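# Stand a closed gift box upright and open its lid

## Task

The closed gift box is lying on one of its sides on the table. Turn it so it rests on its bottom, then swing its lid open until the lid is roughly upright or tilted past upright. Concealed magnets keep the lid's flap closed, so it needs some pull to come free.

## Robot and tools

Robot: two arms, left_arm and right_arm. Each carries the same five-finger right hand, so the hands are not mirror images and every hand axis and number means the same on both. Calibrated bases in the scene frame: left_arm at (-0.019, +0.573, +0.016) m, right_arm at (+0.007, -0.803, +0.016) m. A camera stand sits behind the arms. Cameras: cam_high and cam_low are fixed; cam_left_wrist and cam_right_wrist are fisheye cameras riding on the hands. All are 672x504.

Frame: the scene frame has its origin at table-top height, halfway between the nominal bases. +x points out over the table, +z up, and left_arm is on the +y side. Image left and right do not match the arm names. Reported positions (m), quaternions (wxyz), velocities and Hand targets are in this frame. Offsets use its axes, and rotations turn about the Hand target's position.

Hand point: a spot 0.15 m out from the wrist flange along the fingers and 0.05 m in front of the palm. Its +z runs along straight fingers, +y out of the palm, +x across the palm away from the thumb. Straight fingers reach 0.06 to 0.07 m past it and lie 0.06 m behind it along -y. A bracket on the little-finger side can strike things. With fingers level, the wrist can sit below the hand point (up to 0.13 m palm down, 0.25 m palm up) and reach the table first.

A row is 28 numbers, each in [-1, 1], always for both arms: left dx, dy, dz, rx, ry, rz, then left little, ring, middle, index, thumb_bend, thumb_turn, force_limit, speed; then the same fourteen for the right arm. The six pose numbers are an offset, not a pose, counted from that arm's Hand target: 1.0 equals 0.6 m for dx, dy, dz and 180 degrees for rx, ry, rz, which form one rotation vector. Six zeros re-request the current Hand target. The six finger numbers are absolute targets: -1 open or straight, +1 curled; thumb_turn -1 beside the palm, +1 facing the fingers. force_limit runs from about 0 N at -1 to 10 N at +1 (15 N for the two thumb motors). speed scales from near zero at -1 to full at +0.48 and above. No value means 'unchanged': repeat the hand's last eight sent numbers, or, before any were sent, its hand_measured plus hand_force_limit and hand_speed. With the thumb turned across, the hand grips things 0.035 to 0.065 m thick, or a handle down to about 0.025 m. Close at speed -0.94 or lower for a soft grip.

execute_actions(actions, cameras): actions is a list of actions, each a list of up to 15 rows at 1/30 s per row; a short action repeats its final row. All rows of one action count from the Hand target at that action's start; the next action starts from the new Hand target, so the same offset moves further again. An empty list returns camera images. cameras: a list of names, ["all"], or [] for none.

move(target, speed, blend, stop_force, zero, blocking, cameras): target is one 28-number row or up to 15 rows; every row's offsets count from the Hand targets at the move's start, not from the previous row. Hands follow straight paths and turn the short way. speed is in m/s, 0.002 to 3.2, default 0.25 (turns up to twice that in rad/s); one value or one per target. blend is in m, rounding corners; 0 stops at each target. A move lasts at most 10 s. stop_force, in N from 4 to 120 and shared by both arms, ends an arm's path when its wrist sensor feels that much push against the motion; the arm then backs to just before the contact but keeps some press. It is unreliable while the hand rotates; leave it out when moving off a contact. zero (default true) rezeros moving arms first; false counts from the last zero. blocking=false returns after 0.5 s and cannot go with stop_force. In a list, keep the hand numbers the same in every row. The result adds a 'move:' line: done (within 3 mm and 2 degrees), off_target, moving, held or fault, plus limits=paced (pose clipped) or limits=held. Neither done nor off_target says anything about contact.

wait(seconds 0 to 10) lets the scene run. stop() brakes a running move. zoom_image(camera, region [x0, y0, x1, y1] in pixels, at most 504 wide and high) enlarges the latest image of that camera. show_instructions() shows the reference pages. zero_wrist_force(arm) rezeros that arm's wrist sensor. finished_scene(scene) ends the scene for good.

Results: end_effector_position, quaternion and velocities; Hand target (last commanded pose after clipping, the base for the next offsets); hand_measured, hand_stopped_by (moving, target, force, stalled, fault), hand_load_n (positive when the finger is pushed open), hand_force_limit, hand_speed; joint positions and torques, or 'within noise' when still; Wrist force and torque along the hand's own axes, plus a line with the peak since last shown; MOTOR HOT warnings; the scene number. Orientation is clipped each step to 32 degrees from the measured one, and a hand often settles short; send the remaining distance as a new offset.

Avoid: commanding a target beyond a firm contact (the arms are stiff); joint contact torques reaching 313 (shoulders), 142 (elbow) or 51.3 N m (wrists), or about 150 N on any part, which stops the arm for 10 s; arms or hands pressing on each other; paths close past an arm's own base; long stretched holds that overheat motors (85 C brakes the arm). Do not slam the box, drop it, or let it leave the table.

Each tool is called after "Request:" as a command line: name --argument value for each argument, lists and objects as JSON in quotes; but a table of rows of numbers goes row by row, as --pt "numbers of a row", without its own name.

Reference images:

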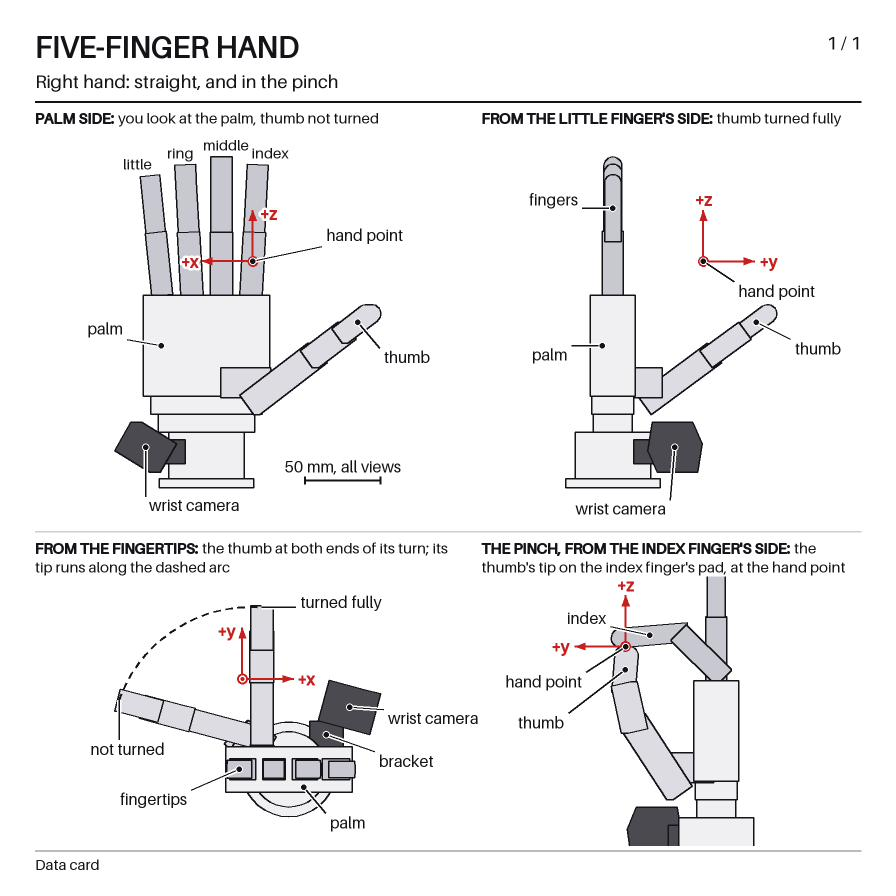

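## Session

Request:
execute_actions --actions '[]'

Request:
zoom_image --camera "cam_high" --region '[230, 180, 390, 320]'

Request:
zoom_image --camera "cam_low" --region '[140, 100, 360, 290]'

Scene clock: 0.00 s.
left_arm: end_effector_position=(-0.1618, +1.0443, +0.5950) hand_measured=(-1.000, -1.000, -1.000, -1.000, -1.000, -1.000) hand_load_n=(+0.0, +0.0, +0.0, +0.0, +0.0, +0.5) hand_stopped_by=(target, target, target, target, target, target) hand_force_limit=0.00 hand_speed=-0.80 end_effector_quat_wxyz=(-0.077, +0.744, -0.664, +0.024) | right_arm: end_effector_position=(+0.0821, -1.3275, +0.4849) hand_measured=(-1.000, -1.000, -1.000, -1.000, -1.000, -1.000) hand_load_n=(+0.0, +0.0, +0.0, +0.0, +0.0, +0.0) hand_stopped_by=(target, target, target, target, target, target) hand_force_limit=0.00 hand_speed=-0.80 end_effector_quat_wxyz=(-0.079, +0.684, +0.724, +0.055)
Joint positions: left_arm=[1.451 -1.641 1.52 1.591 1.696 -1.829] | right_arm=[-1.848 -1.454 1.58 1.617 1.66 -1.899]
Joint velocities: within noise
Joint torques (N m): no reading
Wrist force (N): no reading
Wrist torque (N m): no reading
Wrist force, peak (N): no reading
Hand target: left_arm -0.1618, +1.0443, +0.5950; -0.077, +0.744, -0.664, +0.024 | right_arm +0.0821, -1.3275, +0.4849; -0.079, +0.684, +0.724, +0.055
camera_calibration:
cam_left_wrist: T_world_to_cam=[[-0.920657, -0.364752, -0.139089, 0.313169], [-0.378483, 0.746779, 0.546875, -1.16115], [-0.0956051, 0.556127, -0.82558, 0.0134478], [0, 0, 0, 1]] pos_world=[-0.14987, 0.973876, 0.689667]
cam_right_wrist: T_world_to_cam=[[0.953065, 0.296288, 0.0622966, 0.278374], [0.258638, -0.9037, 0.341223, -1.38009], [0.157398, -0.309095, -0.937916, 0.150731], [0, 0, 0, 1]] pos_world=[0.0679115, -1.28308, 0.59495]

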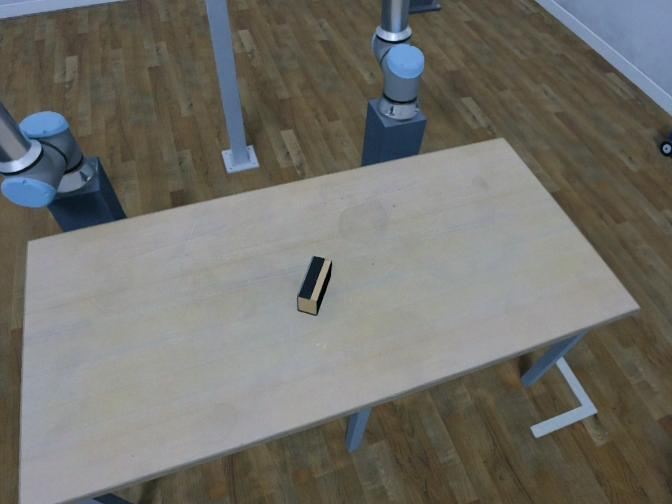

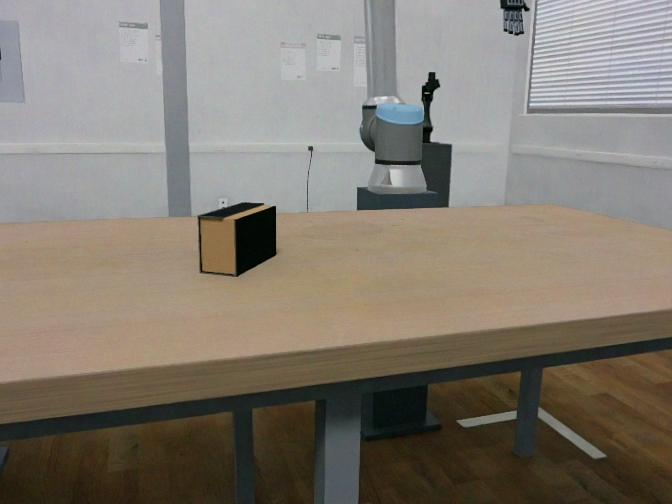

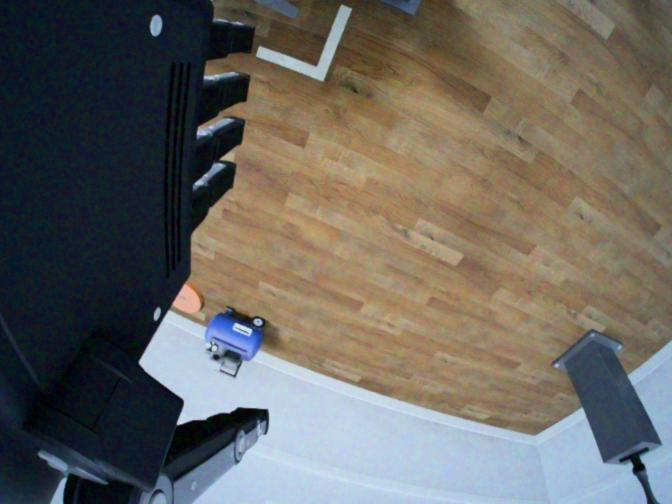

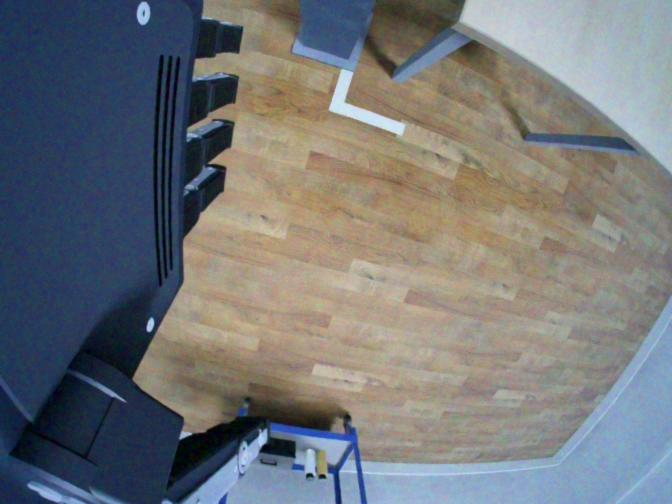

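Scaled by 3.150.

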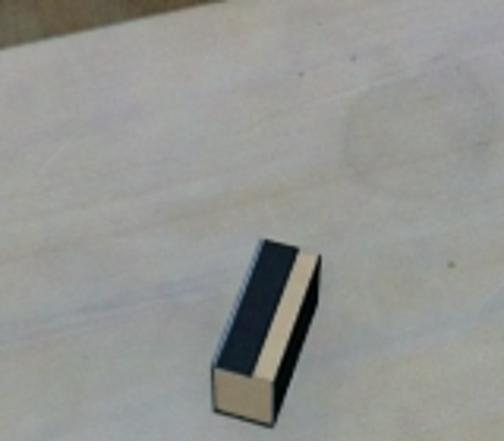

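Scaled by 2.291.

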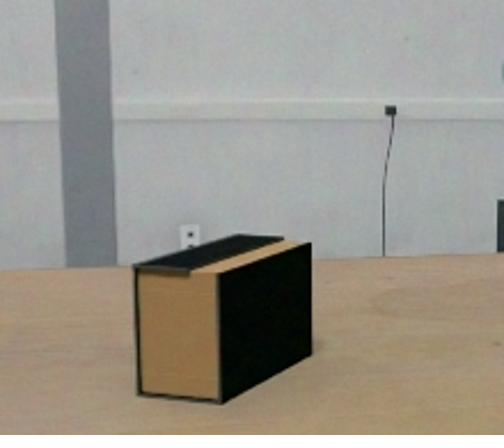

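Request:
move --target '[0.853,-0.323,-0.1,-0.0436,0.0302,0.2706,-1,-1,-1,-1,-1,-1,0,-0.8,0.613,0.546,0.025,0.0776,-0.1336,0.574,-1,-1,-1,-1,-1,-1,0,-0.8]' --speed 0.7

Request:
move --target '[0.5,-0.75,-0.2,0,0,0,-1,-1,-1,-1,-1,-1,0,-0.8,0.283,0.75,-0.25,0,0,0,-1,-1,-1,-1,-1,-1,0,-0.8]' --speed 0.7

Request:
move --target '[0.17,-0.747,-0.333,0,0,0,-1,-1,-1,-1,-1,-1,0,-0.8,0,0,0,0,0,0,-1,-1,-1,-1,-1,-1,0,-0.8]' --speed 0.5 --cameras '["all"]'

Request:
zoom_image --camera "cam_high" --region '[230, 180, 390, 320]'

Scene clock: 65.37 s.
left_arm: end_effector_position=(+0.3500, +0.8505, +0.5350) hand_measured=(-1.000, -1.000, -1.000, -1.000, -1.000, -1.000) hand_load_n=(+0.0, +0.0, +0.0, +0.0, +0.0, +0.0) hand_stopped_by=(target, target, target, target, target, target) hand_force_limit=0.00 hand_speed=-0.80 end_effector_quat_wxyz=(+0.000, +0.955, -0.298, +0.000) | right_arm: end_effector_position=(+0.4499, -1.0000, +0.4998) hand_measured=(-1.000, -1.000, -1.000, -1.000, -1.000, -1.000) hand_load_n=(+0.0, +0.0, +0.0, +0.0, +0.0, -0.5) hand_stopped_by=(target, target, target, target, target, target) hand_force_limit=0.00 hand_speed=-0.80 end_effector_quat_wxyz=(-0.031, -0.173, +0.969, +0.171)
Joint positions: left_arm=[0.309 -1.493 1.503 1.56 1.572 -3.817] | right_arm=[-0.943 -1.397 1.591 1.715 1.479 -2.884]
Joint torques (N m): left_arm=[6 -38.97 -28.71 2.73 -1.2 -1.54] | right_arm=[11.15 -60.15 -36.89 3.63 1.75 1.78]
Wrist force (N): left_arm=[0.6 0.1 -0.3] | right_arm=[-0.4 0.6 -0.6]
Wrist torque (N m): left_arm=[0.00 -0.11 0.00] | right_arm=[0.03 0.03 0.10]
Wrist force, peak (N): left_arm=[2.1 -0.5 0.2] | right_arm=[-2.4 1.3 -0.4]
Hand target: left_arm +0.3500, +0.8505, +0.5350; +0.000, +0.955, -0.298, +0.000 | right_arm +0.4499, -0.9999, +0.4999; -0.031, -0.173, +0.969, +0.171
Off the commanded pose: left_arm 0.000 m, 0 deg | right_arm 0.000 m, 0 deg.
move: done

Scene clock: 66.83 s.
left_arm: end_effector_position=(+0.6500, +0.4006, +0.4150) hand_measured=(-1.000, -1.000, -1.000, -1.000, -1.000, -1.000) hand_load_n=(+0.0, +0.0, +0.0, +0.0, +0.0, +0.0) hand_stopped_by=(target, target, target, target, target, target) hand_force_limit=0.00 hand_speed=-0.80 end_effector_quat_wxyz=(+0.000, +0.955, -0.298, +0.000) | right_arm: end_effector_position=(+0.6197, -0.5500, +0.3499) hand_measured=(-1.000, -1.000, -1.000, -1.000, -1.000, -1.000) hand_load_n=(+0.0, +0.0, +0.0, +0.0, +0.0, +0.0) hand_stopped_by=(target, target, target, target, target, target) hand_force_limit=0.00 hand_speed=-0.80 end_effector_quat_wxyz=(-0.031, -0.173, +0.969, +0.171)
Joint positions: left_arm=[-0.408 -1.109 1.22 1.459 1.571 -4.534] | right_arm=[-0.111 -1.225 1.606 1.352 1.26 -2.063]
Joint torques (N m): left_arm=[-2.52 -60.13 -41.81 1.76 -0.6 1.01] | right_arm=[12.5 -56.19 -39.35 6.49 1.37 1.48]
Wrist force (N): left_arm=[0.4 0.0 -0.2] | right_arm=[0.3 -0.2 -0.8]
Wrist torque (N m): left_arm=[0.01 -0.05 0.01] | right_arm=[-0.11 -0.06 0.26]
Wrist force, peak (N): left_arm=[3.3 1.4 0.6] | right_arm=[1.8 -1.1 -2.1]
Hand target: left_arm +0.6500, +0.4005, +0.4150; +0.000, +0.955, -0.298, +0.000 | right_arm +0.6197, -0.5499, +0.3499; -0.031, -0.173, +0.969, +0.171
Off the commanded pose: left_arm 0.000 m, 0 deg | right_arm 0.000 m, 0 deg.
move: done

Scene clock: 68.50 s.
left_arm: end_effector_position=(+0.7520, -0.0476, +0.2152) hand_measured=(-1.000, -1.000, -1.000, -1.000, -1.000, -1.000) hand_load_n=(+0.0, +0.0, +0.0, +0.0, +0.0, +0.0) hand_stopped_by=(target, target, target, target, target, target) hand_force_limit=0.00 hand_speed=-0.80 end_effector_quat_wxyz=(+0.000, +0.955, -0.298, +0.000) | right_arm: end_effector_position=(+0.6197, -0.5499, +0.3499) hand_measured=(-1.000, -1.000, -1.000, -1.000, -1.000, -1.000) hand_load_n=(+0.0, +0.0, +0.0, +0.0, +0.0, +0.0) hand_stopped_by=(target, target, target, target, target, target) hand_force_limit=0.00 hand_speed=-0.80 end_effector_quat_wxyz=(-0.031, -0.173, +0.969, +0.171)
Joint positions: left_arm=[-0.77 -0.45 0.418 1.602 1.571 -4.895] | right_arm=[-0.111 -1.225 1.606 1.352 1.26 -2.063]
Joint torques (N m): left_arm=[3.66 -102.27 -45.66 3.74 2.39 -1.03] | right_arm=[10.56 -50.81 -45.24 7.05 1.68 3.4]
Wrist force (N): left_arm=[0.5 -0.1 0.1] | right_arm=[0.2 0.1 -0.7]
Wrist torque (N m): left_arm=[-0.04 -0.08 -0.03] | right_arm=[-0.06 -0.04 0.25]
Wrist force, peak (N): left_arm=[2.3 1.9 1.0] | right_arm=[0.5 0.1 -1.1]
Hand target: left_arm +0.7520, -0.0477, +0.2152; +0.000, +0.955, -0.298, +0.000 | right_arm +0.6197, -0.5499, +0.3499; -0.031, -0.173, +0.969, +0.171
Off the commanded pose: left_arm 0.000 m, 0 deg | right_arm 0.000 m, 0 deg.
move: done
camera_calibration:
cam_left_wrist: T_world_to_cam=[[-0.333496, -0.942537, 0.020098, 0.200057], [-0.795639, 0.292827, 0.530293, 0.503455], [-0.505707, 0.16086, -0.847576, 0.688776], [0, 0, 0, 1]] pos_world=[0.815605, -0.0696598, 0.31279]
cam_right_wrist: T_world_to_cam=[[-0.545709, 0.751432, 0.37088, 0.615163], [0.781109, 0.29588, 0.54984, -0.507484], [0.303432, 0.58975, -0.748414, 0.517345], [0, 0, 0, 1]] pos_world=[0.575122, -0.617203, 0.438072]

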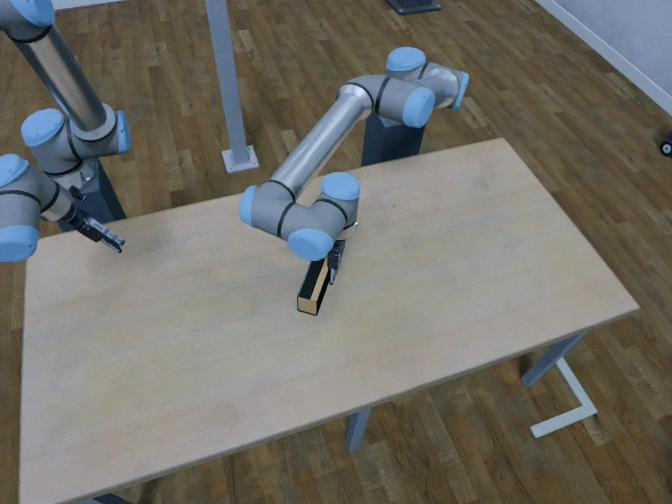

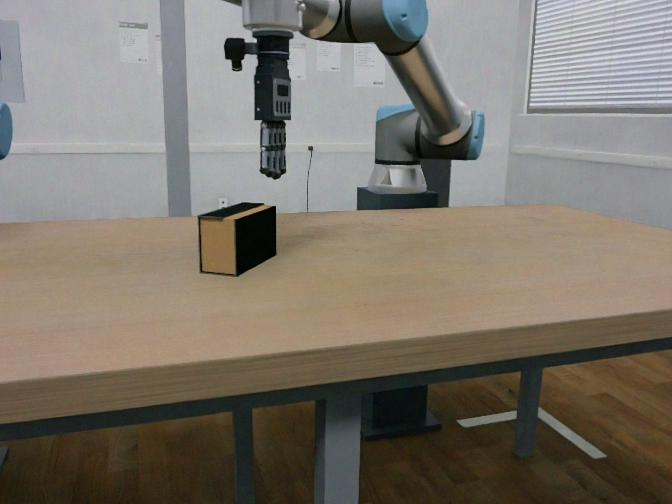

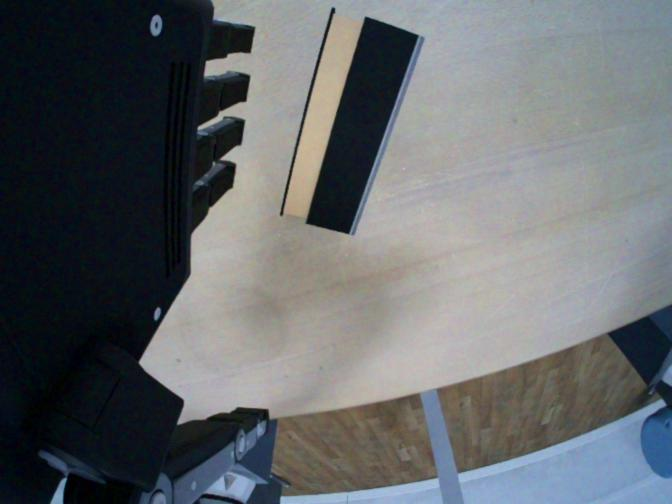

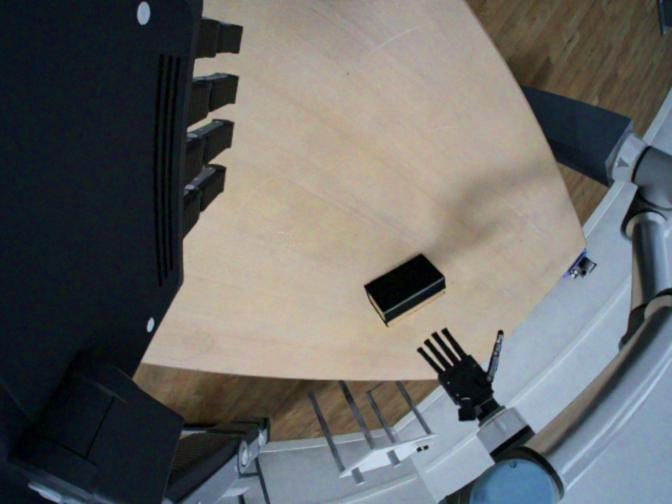

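Scaled by 3.150.

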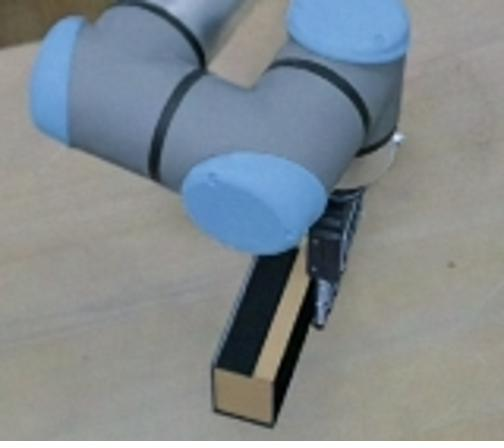

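Request:
move --pt "0 0 -0.222 0 0 0 -1 -1 -1 -1 -1 -1 0 -0.8 0 0 0 0 0 0 -1 -1 -1 -1 -1 -1 0 -0.8" --pt "-0.029 -0.042 -0.222 0 0 0 -1 -1 -1 -1 -1 -1 0 -0.8 0 0 0 0 0 0 -1 -1 -1 -1 -1 -1 0 -0.8" --pt "-0.1147 -0.1145 -0.222 0 0 -0.065 -1 -1 -1 -1 -1 -1 0 -0.8 0 0 0 0 0 0 -1 -1 -1 -1 -1 -1 0 -0.8" --pt "-0.2133 -0.1677 -0.222 0 0 -0.1294 -1 -1 -1 -1 -1 -1 0 -0.8 0 0 0 0 0 0 -1 -1 -1 -1 -1 -1 0 -0.8" --pt "-0.3205 -0.1995 -0.222 0 0 -0.1944 -1 -1 -1 -1 -1 -1 0 -0.8 0 0 0 0 0 0 -1 -1 -1 -1 -1 -1 0 -0.8" --speed '[0.25,0.1,0.1,0.1,0.08]' --blend '[0.01,0.005,0.01,0.01,0]' --cameras '["all"]'

Request:
zoom_image --camera "cam_high" --region '[200, 160, 360, 300]'

Request:
zoom_image --camera "cam_low" --region '[100, 130, 300, 290]'

Scene clock: 80.83 s.
left_arm: end_effector_position=(+0.5595, -0.1674, +0.0820) hand_measured=(-1.000, -1.000, -1.000, -1.000, -1.000, -1.000) hand_load_n=(+0.0, +0.0, +0.0, +0.0, +0.0, +0.0) hand_stopped_by=(target, target, target, target, target, target) hand_force_limit=0.00 hand_speed=-0.80 end_effector_quat_wxyz=(+0.000, +0.821, -0.571, +0.000) end_effector_velocity=(+0.003, +0.001, +0.001) end_effector_angular_velocity=(-0.002, +0.000, +0.010) | right_arm: end_effector_position=(+0.6197, -0.5499, +0.3499) hand_measured=(-1.000, -1.000, -1.000, -1.000, -1.000, -1.000) hand_load_n=(+0.0, +0.0, +0.0, +0.0, +0.0, +0.0) hand_stopped_by=(target, target, target, target, target, target) hand_force_limit=0.00 hand_speed=-0.80 end_effector_quat_wxyz=(-0.031, -0.173, +0.969, +0.171)
Joint positions: left_arm=[-1.017 -0.497 0.744 1.323 1.571 -4.532] | right_arm=[-0.111 -1.225 1.606 1.352 1.26 -2.063]
Joint velocities: left_arm=[0.004 0.001 -0.004 0.001 0.001 -0.007] | right_arm=[within noise]
Joint torques (N m): left_arm=[14.19 -96.86 -53.36 5.22 2.01 -2.79] | right_arm=[9.85 -47.15 -45.35 7.45 1.29 3.27]
Wrist force (N): left_arm=[0.2 -0.3 0.0] | right_arm=[0.4 0.0 -0.8]
Wrist torque (N m): left_arm=[-0.07 -0.03 0.06] | right_arm=[-0.08 -0.07 0.26]
Wrist force, peak (N): left_arm=[0.6 0.2 -2.7] | right_arm=[0.4 0.1 -1.1]
Hand target: left_arm +0.5597, -0.1674, +0.0820; +0.000, +0.821, -0.571, +0.000 | right_arm +0.6197, -0.5499, +0.3499; -0.031, -0.173, +0.969, +0.171
Off the commanded pose: left_arm 0.000 m, 0 deg | right_arm 0.000 m, 0 deg.
move: done
camera_calibration:
cam_left_wrist: T_world_to_cam=[[-0.813917, -0.580633, 0.0200992, 0.355013], [-0.483634, 0.696305, 0.530337, 0.349062], [-0.321926, 0.42193, -0.847549, 0.438613], [0, 0, 0, 1]] pos_world=[0.598971, -0.221985, 0.17949]
cam_right_wrist: T_world_to_cam=[[-0.545709, 0.751432, 0.37088, 0.615163], [0.781109, 0.29588, 0.54984, -0.507484], [0.303432, 0.58975, -0.748414, 0.517345], [0, 0, 0, 1]] pos_world=[0.575122, -0.617203, 0.438072]

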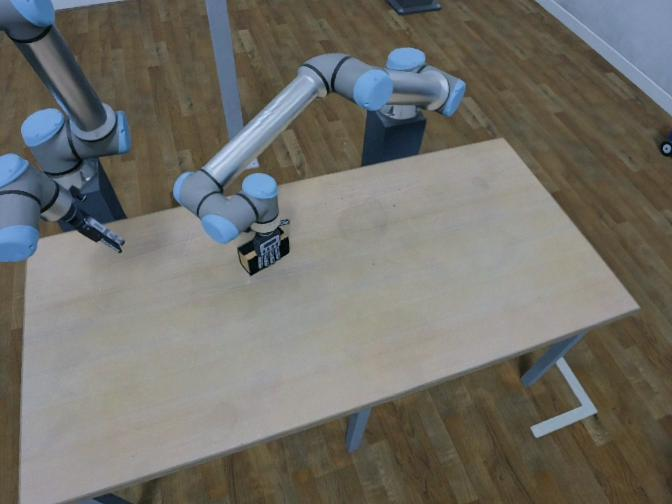

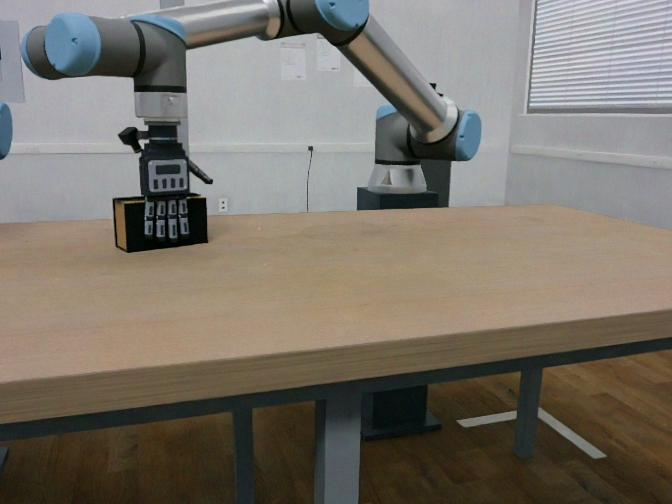

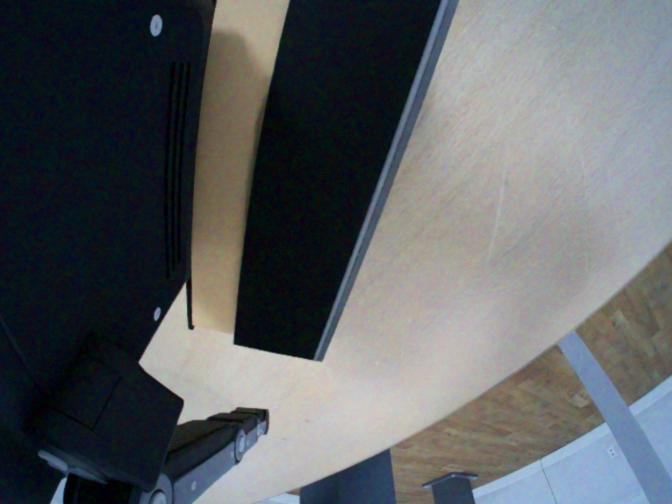

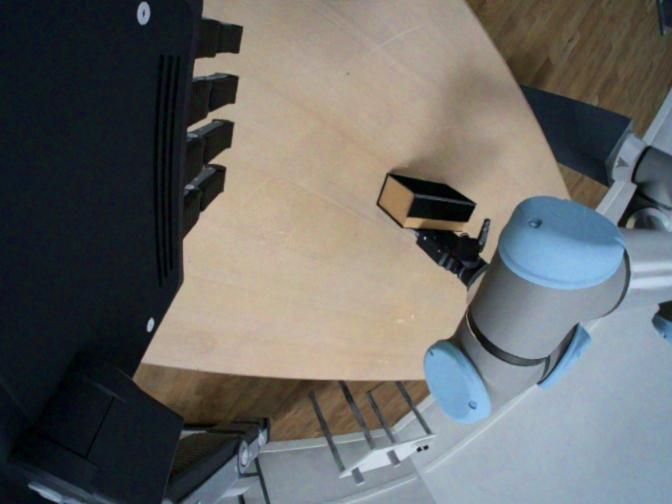

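Scaled by 3.150.

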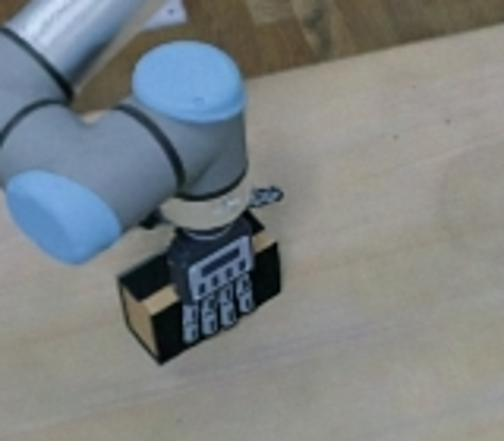

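Scaled by 2.520.

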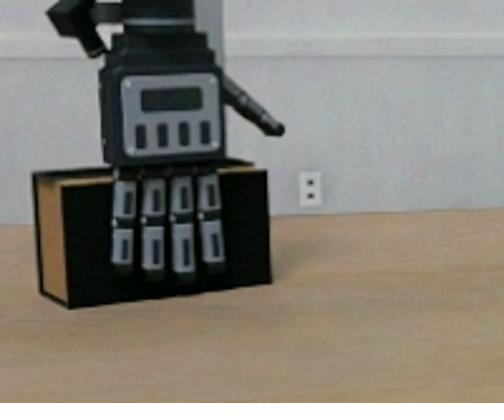

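Request:
move --pt "0.025 0.008 0.333 0 0 0 -1 -1 -1 -1 -1 -1 0 -0.8 0 0 0 0 0 0 -1 -1 -1 -1 -1 -1 0 -0.8" --pt "-0.1 0.154 0.283 -0.2182 -0.1913 0.4154 -1 -1 -1 -1 -1 -1 0 -0.8 -0.054 0.25 -0.2 0.0832 -0.2359 -0.0097 -1 -1 -1 -1 -1 -1 0 -0.8" --pt "-0.1 0.0705 0.0133 -0.2182 -0.1913 0.4154 -1 -1 -1 -1 -1 -1 0 -0.8 -0.054 0.421 -0.385 0.0832 -0.2359 -0.0097 -1 -1 -1 -1 -1 -1 0 -0.8" --speed '[0.3,0.5,0.3]' --blend 0.03 --cameras '["all"]'

Request:
zoom_image --camera "cam_high" --region '[200, 160, 360, 300]'

Request:
zoom_image --camera "cam_low" --region '[80, 130, 280, 290]'

Scene clock: 113.57 s.
left_arm: end_effector_position=(+0.4997, -0.1252, +0.0902) hand_measured=(-1.000, -1.000, -1.000, -1.000, -1.000, -1.000) hand_load_n=(+0.0, +0.0, +0.0, +0.0, +0.0, +0.5) hand_stopped_by=(target, target, target, target, target, target) hand_force_limit=0.00 hand_speed=-0.80 end_effector_quat_wxyz=(+0.099, +0.909, +0.081, +0.398) | right_arm: end_effector_position=(+0.5874, -0.2973, +0.1189) hand_measured=(-1.000, -1.000, -1.000, -1.000, -1.000, -1.000) hand_load_n=(+0.0, +0.0, +0.0, +0.0, +0.0, +0.0) hand_stopped_by=(target, target, target, target, target, target) hand_force_limit=0.00 hand_speed=-0.80 end_effector_quat_wxyz=(+0.346, -0.211, +0.887, +0.219)
Joint positions: left_arm=[-1.296 -0.966 1.687 0.428 0.816 -6.035] | right_arm=[0.273 -1.201 2.039 -0.039 1.185 -1.609]
Joint torques (N m): left_arm=[16.39 -64.02 -18.19 1.9 -0.19 2.42] | right_arm=[15.07 -42.85 -22.63 1.25 0.29 -1.36]
Wrist force (N): left_arm=[1.1 -0.2 0.1] | right_arm=[-0.2 -0.4 -0.6]
Wrist torque (N m): left_arm=[-0.12 -0.11 0.30] | right_arm=[-0.14 -0.10 0.18]
Wrist force, peak (N): left_arm=[1.7 -0.6 -2.8] | right_arm=[-0.4 -1.2 -1.8]
Hand target: left_arm +0.4997, -0.1251, +0.0899; +0.099, +0.909, +0.081, +0.398 | right_arm +0.5873, -0.2973, +0.1189; +0.346, -0.211, +0.887, +0.219
Off the commanded pose: left_arm 0.000 m, 0 deg | right_arm 0.000 m, 0 deg.
move: done
camera_calibration:
cam_left_wrist: T_world_to_cam=[[0.227986, -0.871837, 0.433501, -0.263772], [-0.927699, -0.329688, -0.17516, 0.443317], [0.295631, -0.362225, -0.883966, 0.00504039], [0, 0, 0, 1]] pos_world=[0.469911, -0.0819844, 0.196452]
cam_right_wrist: T_world_to_cam=[[-0.700429, 0.708637, 0.0850503, 0.605509], [0.189191, 0.0694421, 0.979482, -0.200768], [0.688191, 0.702148, -0.182707, -0.0544392], [0, 0, 0, 1]] pos_world=[0.499564, -0.37692, 0.135203]

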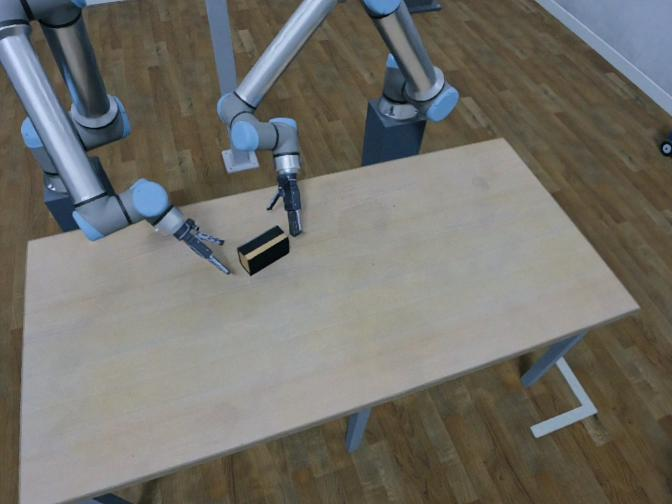

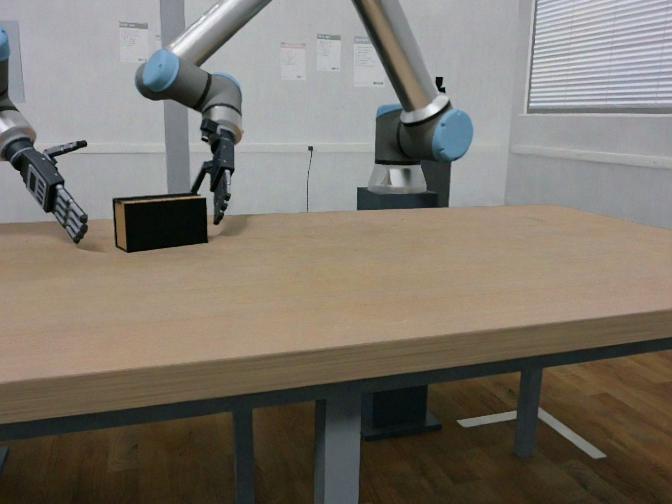

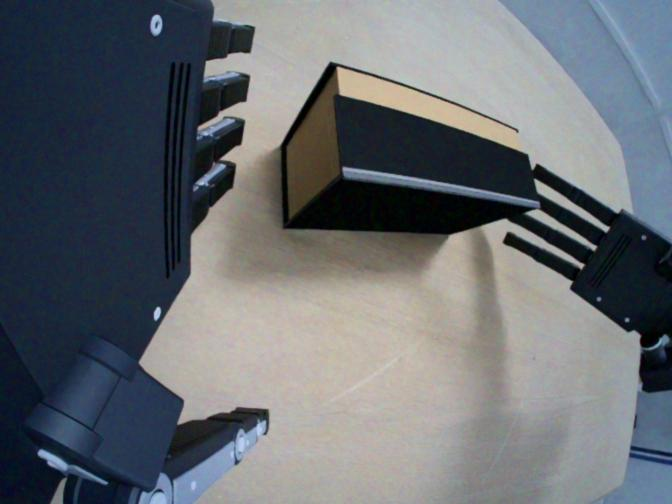

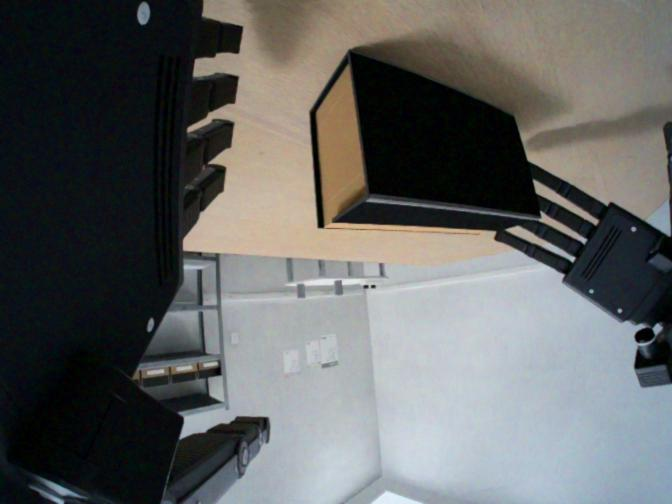

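Scaled by 3.150.

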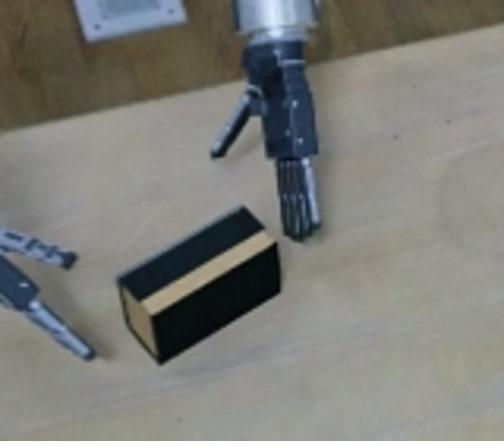

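Scaled by 2.520.

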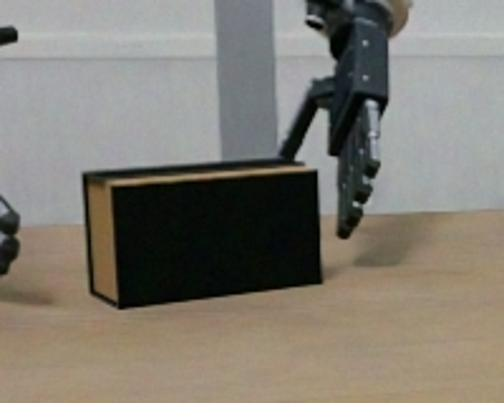

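Request:
move --target '[0.037,-0.1106,0,0,0,0,-1,-1,-1,-1,-1,-1,0,-0.8,-0.037,0.1106,0,0,0,0,-1,-1,-1,-1,-1,-1,0,-0.8]' --speed 0.03 --stop_force 8 --cameras '["all"]'

Request:
zoom_image --camera "cam_low" --region '[80, 130, 280, 290]'

Scene clock: 127.37 s.
left_arm: end_effector_position=(+0.5155, -0.1722, +0.0900) hand_measured=(-1.000, -1.000, -1.000, -1.000, -1.000, -1.000) hand_load_n=(+0.0, +0.0, +0.5, +0.0, +0.0, +0.0) hand_stopped_by=(target, target, target, target, target, target) hand_force_limit=0.00 hand_speed=-0.80 end_effector_quat_wxyz=(+0.099, +0.909, +0.081, +0.398) | right_arm: end_effector_position=(+0.5715, -0.2502, +0.1189) hand_measured=(-1.000, -1.000, -1.000, -1.000, -1.000, -1.000) hand_load_n=(+0.0, +0.0, +1.0, +0.0, +0.0, +0.0) hand_stopped_by=(target, target, target, target, target, target) hand_force_limit=0.00 hand_speed=-0.80 end_effector_quat_wxyz=(+0.346, -0.211, +0.887, +0.219)
Joint positions: left_arm=[-1.291 -0.903 1.572 0.476 0.818 -6.03] | right_arm=[0.367 -1.186 2.01 -0.05 1.252 -1.538]
Joint torques (N m): left_arm=[-15.89 -78.17 -32.03 3.43 -0.56 -1.57] | right_arm=[15.79 -69.13 -23.4 4.26 0.16 -0.83]
Wrist force (N): left_arm=[2.8 -4.5 -2.0] | right_arm=[-0.2 -3.4 -2.7]
Wrist torque (N m): left_arm=[0.31 0.05 0.12] | right_arm=[0.48 -0.16 0.14]
Wrist force, peak (N): left_arm=[7.7 -22.7 -15.6] | right_arm=[-2.3 -25.2 -16.9]
Hand target: left_arm +0.5155, -0.1722, +0.0900; +0.099, +0.909, +0.081, +0.398 (not the last commanded pose) | right_arm +0.5715, -0.2502, +0.1189; +0.346, -0.211, +0.887, +0.219 (not the last commanded pose)
Off the commanded pose: left_arm 0.020 m, 0 deg | right_arm 0.020 m, 0 deg.
move: contact (left_arm, right_arm)
camera_calibration:
cam_left_wrist: T_world_to_cam=[[0.228035, -0.871932, 0.433284, -0.308171], [-0.927717, -0.329651, -0.175131, 0.442486], [0.295534, -0.362029, -0.884078, -0.0167015], [0, 0, 0, 1]] pos_world=[0.485711, -0.128885, 0.196253]
cam_right_wrist: T_world_to_cam=[[-0.700429, 0.708637, 0.0850503, 0.561003], [0.189191, 0.0694421, 0.979482, -0.200958], [0.688191, 0.702148, -0.182707, -0.0767254], [0, 0, 0, 1]] pos_world=[0.483764, -0.32972, 0.135103]

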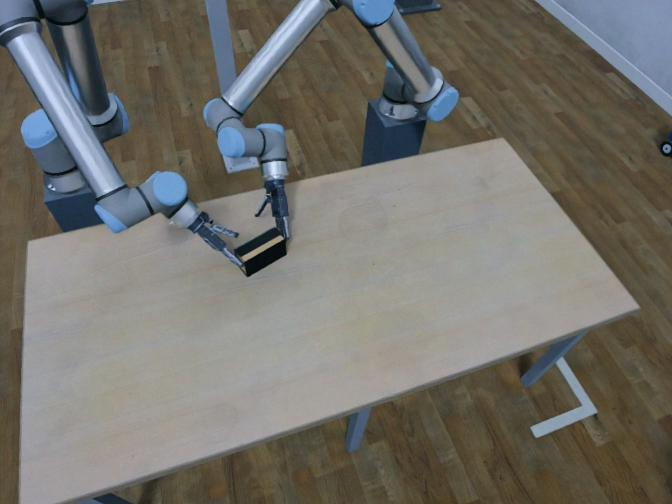

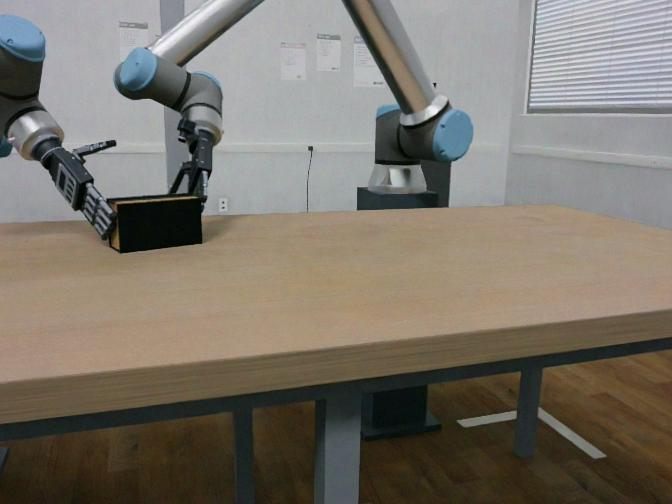

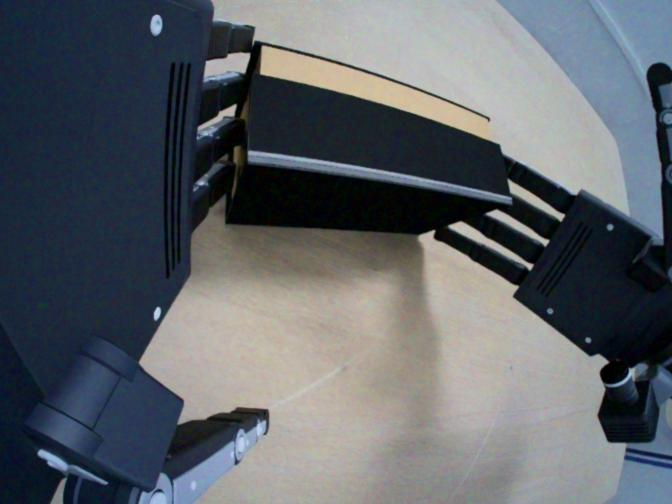

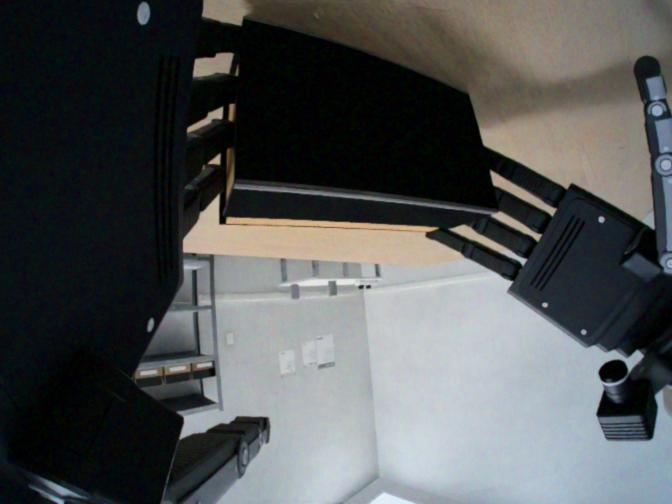

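Scaled by 2.520.

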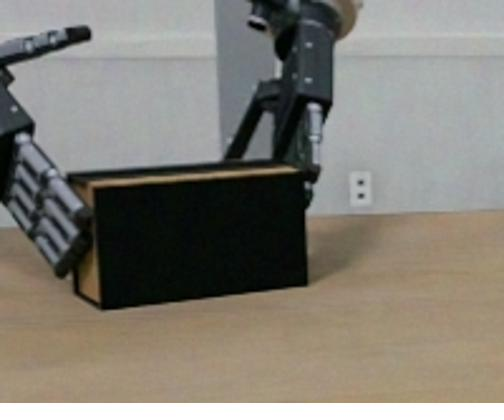

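Request:
move --pt "0.0005 -0.0016 0 0 0 0 -1 -1 -1 -1 -1 -1 0 -0.8 -0.0005 0.0016 0 0 0 0 -1 -1 -1 -1 -1 -1 0 -0.8" --pt "0.0005 -0.0016 0.083 0 0 0 -1 -1 -1 -1 -1 -1 0 -0.8 -0.0005 0.0016 0.083 0 0 0 -1 -1 -1 -1 -1 -1 0 -0.8" --pt "0.0376 0.0108 0.1253 -0.044 0.1317 0 -1 -1 -1 -1 -1 -1 0 -0.8 0.0513 0.0189 0.101 -0.044 0.1317 0 -1 -1 -1 -1 -1 -1 0 -0.8" --speed 0.08 --blend '[0,0.01,0]' --cameras '["cam_high","cam_low"]'

Request:
zoom_image --camera "cam_low" --region '[80, 130, 280, 290]'

Scene clock: 144.70 s.
left_arm: end_effector_position=(+0.5382, -0.1657, +0.1652) hand_measured=(-1.000, -1.000, -1.000, -1.000, -1.000, -1.000) hand_load_n=(+0.5, +0.0, +3.5, +0.0, +0.0, +0.0) hand_stopped_by=(target, target, target, target, target, target) hand_force_limit=0.00 hand_speed=-0.80 end_effector_quat_wxyz=(+0.142, +0.962, +0.127, +0.196) | right_arm: end_effector_position=(+0.6023, -0.2389, +0.1794) hand_measured=(-1.000, -1.000, -1.000, -1.000, -1.000, -1.000) hand_load_n=(+0.5, +0.0, +3.5, +0.0, +0.0, +0.5) hand_stopped_by=(target, target, target, target, target, target) hand_force_limit=0.00 hand_speed=-0.80 end_effector_quat_wxyz=(+0.141, -0.185, +0.952, +0.197)
Joint positions: left_arm=[-1.134 -0.961 1.435 0.698 1.279 -6.068] | right_arm=[0.362 -1.099 1.684 0.624 1.234 -1.533]
Joint torques (N m): left_arm=[-24.29 -83.57 -39.78 -6.88 1.25 1.05] | right_arm=[16.8 -80.85 -33.43 1.14 -6.9 -2.62]
Wrist force (N): left_arm=[2.4 -23.0 -7.6] | right_arm=[2.9 -22.7 -8.9]
Wrist torque (N m): left_arm=[1.94 0.21 -0.25] | right_arm=[2.03 0.14 -0.40]
Wrist force, peak (N): left_arm=[3.0 -26.0 -9.5] | right_arm=[3.6 -26.3 -10.0]
Hand target: left_arm +0.5380, -0.1657, +0.1651; +0.142, +0.962, +0.127, +0.196 | right_arm +0.6023, -0.2389, +0.1795; +0.141, -0.185, +0.952, +0.197
Off the commanded pose: left_arm 0.000 m, 0 deg | right_arm 0.000 m, 0 deg.
move: done
Images, in order (width x height): cam_high 672x504, cam_low 672x504.

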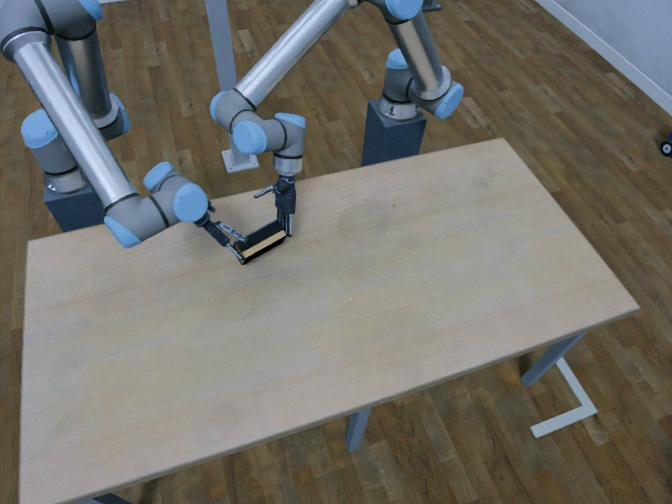

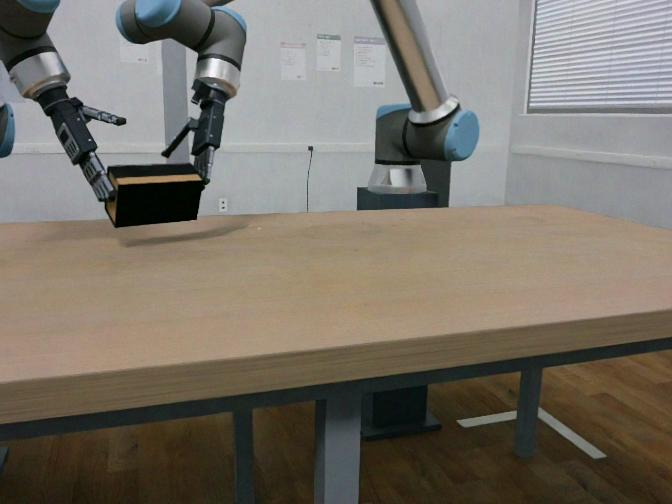

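Scaled by 2.520.

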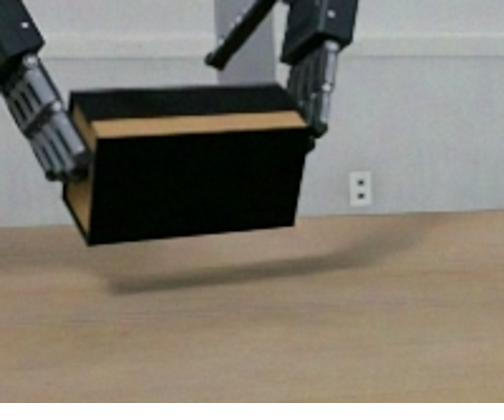

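Request:
move --pt "0.0504 0.0168 0.0215 -0.044 0.1317 0 -1 -1 -1 -1 -1 -1 0 -0.8 0.0539 0.018 -0.007 -0.044 0.1317 0 -1 -1 -1 -1 -1 -1 0 -0.8" --pt "0.094 0.0314 0.0213 -0.0793 0.237 0 -1 -1 -1 -1 -1 -1 0 -0.8 0.0918 0.0307 -0.0298 -0.0793 0.237 0 -1 -1 -1 -1 -1 -1 0 -0.8" --speed 0.12 --blend '[0.01,0]' --cameras '["cam_high","cam_low"]'

Request:
zoom_image --camera "cam_low" --region '[80, 130, 280, 290]'

Scene clock: 153.63 s.
left_arm: end_effector_position=(+0.5946, -0.1468, +0.1779) hand_measured=(-1.000, -1.000, -1.000, -1.000, -1.000, -1.000) hand_load_n=(+0.5, +0.0, +4.5, +0.0, +0.0, -0.5) hand_stopped_by=(target, target, target, target, target, target) hand_force_limit=0.00 hand_speed=-0.80 end_effector_quat_wxyz=(+0.202, +0.943, +0.192, -0.183) | right_arm: end_effector_position=(+0.6574, -0.2204, +0.1615) hand_measured=(-1.000, -1.000, -1.000, -1.000, -1.000, -1.000) hand_load_n=(+0.5, +0.0, +4.5, +0.0, +0.0, +0.0) hand_stopped_by=(target, target, target, target, target, target) hand_force_limit=0.00 hand_speed=-0.80 end_effector_quat_wxyz=(-0.237, -0.117, +0.955, +0.133)
Joint positions: left_arm=[-0.849 -0.758 1.155 0.975 2.09 -6.036] | right_arm=[0.352 -0.689 1.148 1.539 1.21 -1.543]
Joint torques (N m): left_arm=[-25.07 -105.25 -41.63 -5.96 4.56 -1.57] | right_arm=[22.18 -102.08 -34.84 3.91 -7.37 -2.15]
Wrist force (N): left_arm=[1.8 -27.2 -8.9] | right_arm=[2.6 -27.6 -10.6]
Wrist torque (N m): left_arm=[2.42 0.27 -0.61] | right_arm=[2.34 0.14 -0.31]
Wrist force, peak (N): left_arm=[1.6 -28.0 -9.1] | right_arm=[2.6 -28.5 -11.0]
Hand target: left_arm +0.5944, -0.1469, +0.1779; +0.202, +0.943, +0.192, -0.183 | right_arm +0.6574, -0.2204, +0.1616; -0.237, -0.117, +0.955, +0.133
Off the commanded pose: left_arm 0.000 m, 0 deg | right_arm 0.000 m, 0 deg.
move: done
Images, in order (width x height): cam_high 672x504, cam_low 672x504.

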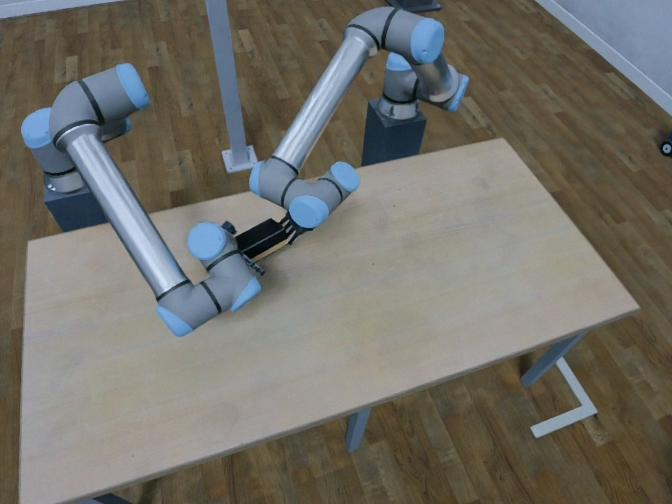

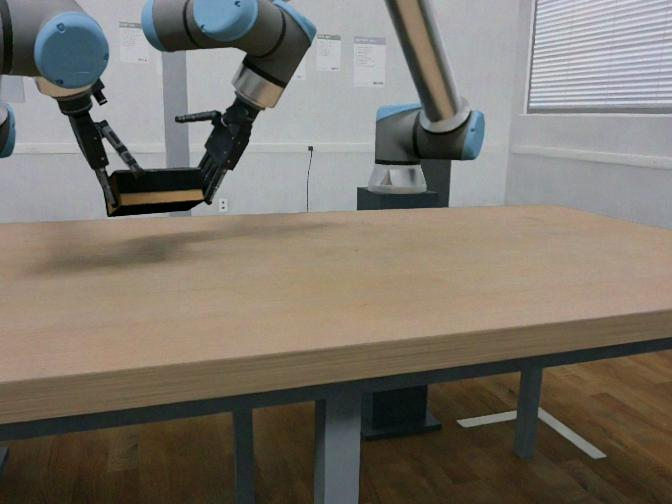

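Scaled by 2.520.

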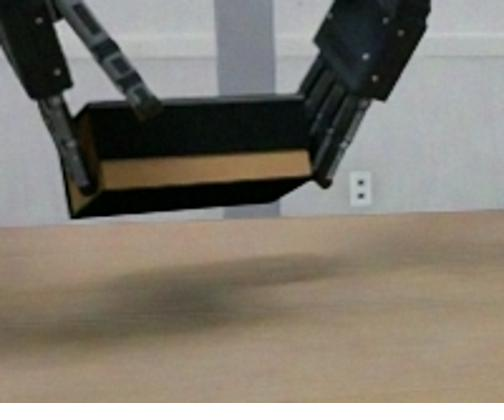

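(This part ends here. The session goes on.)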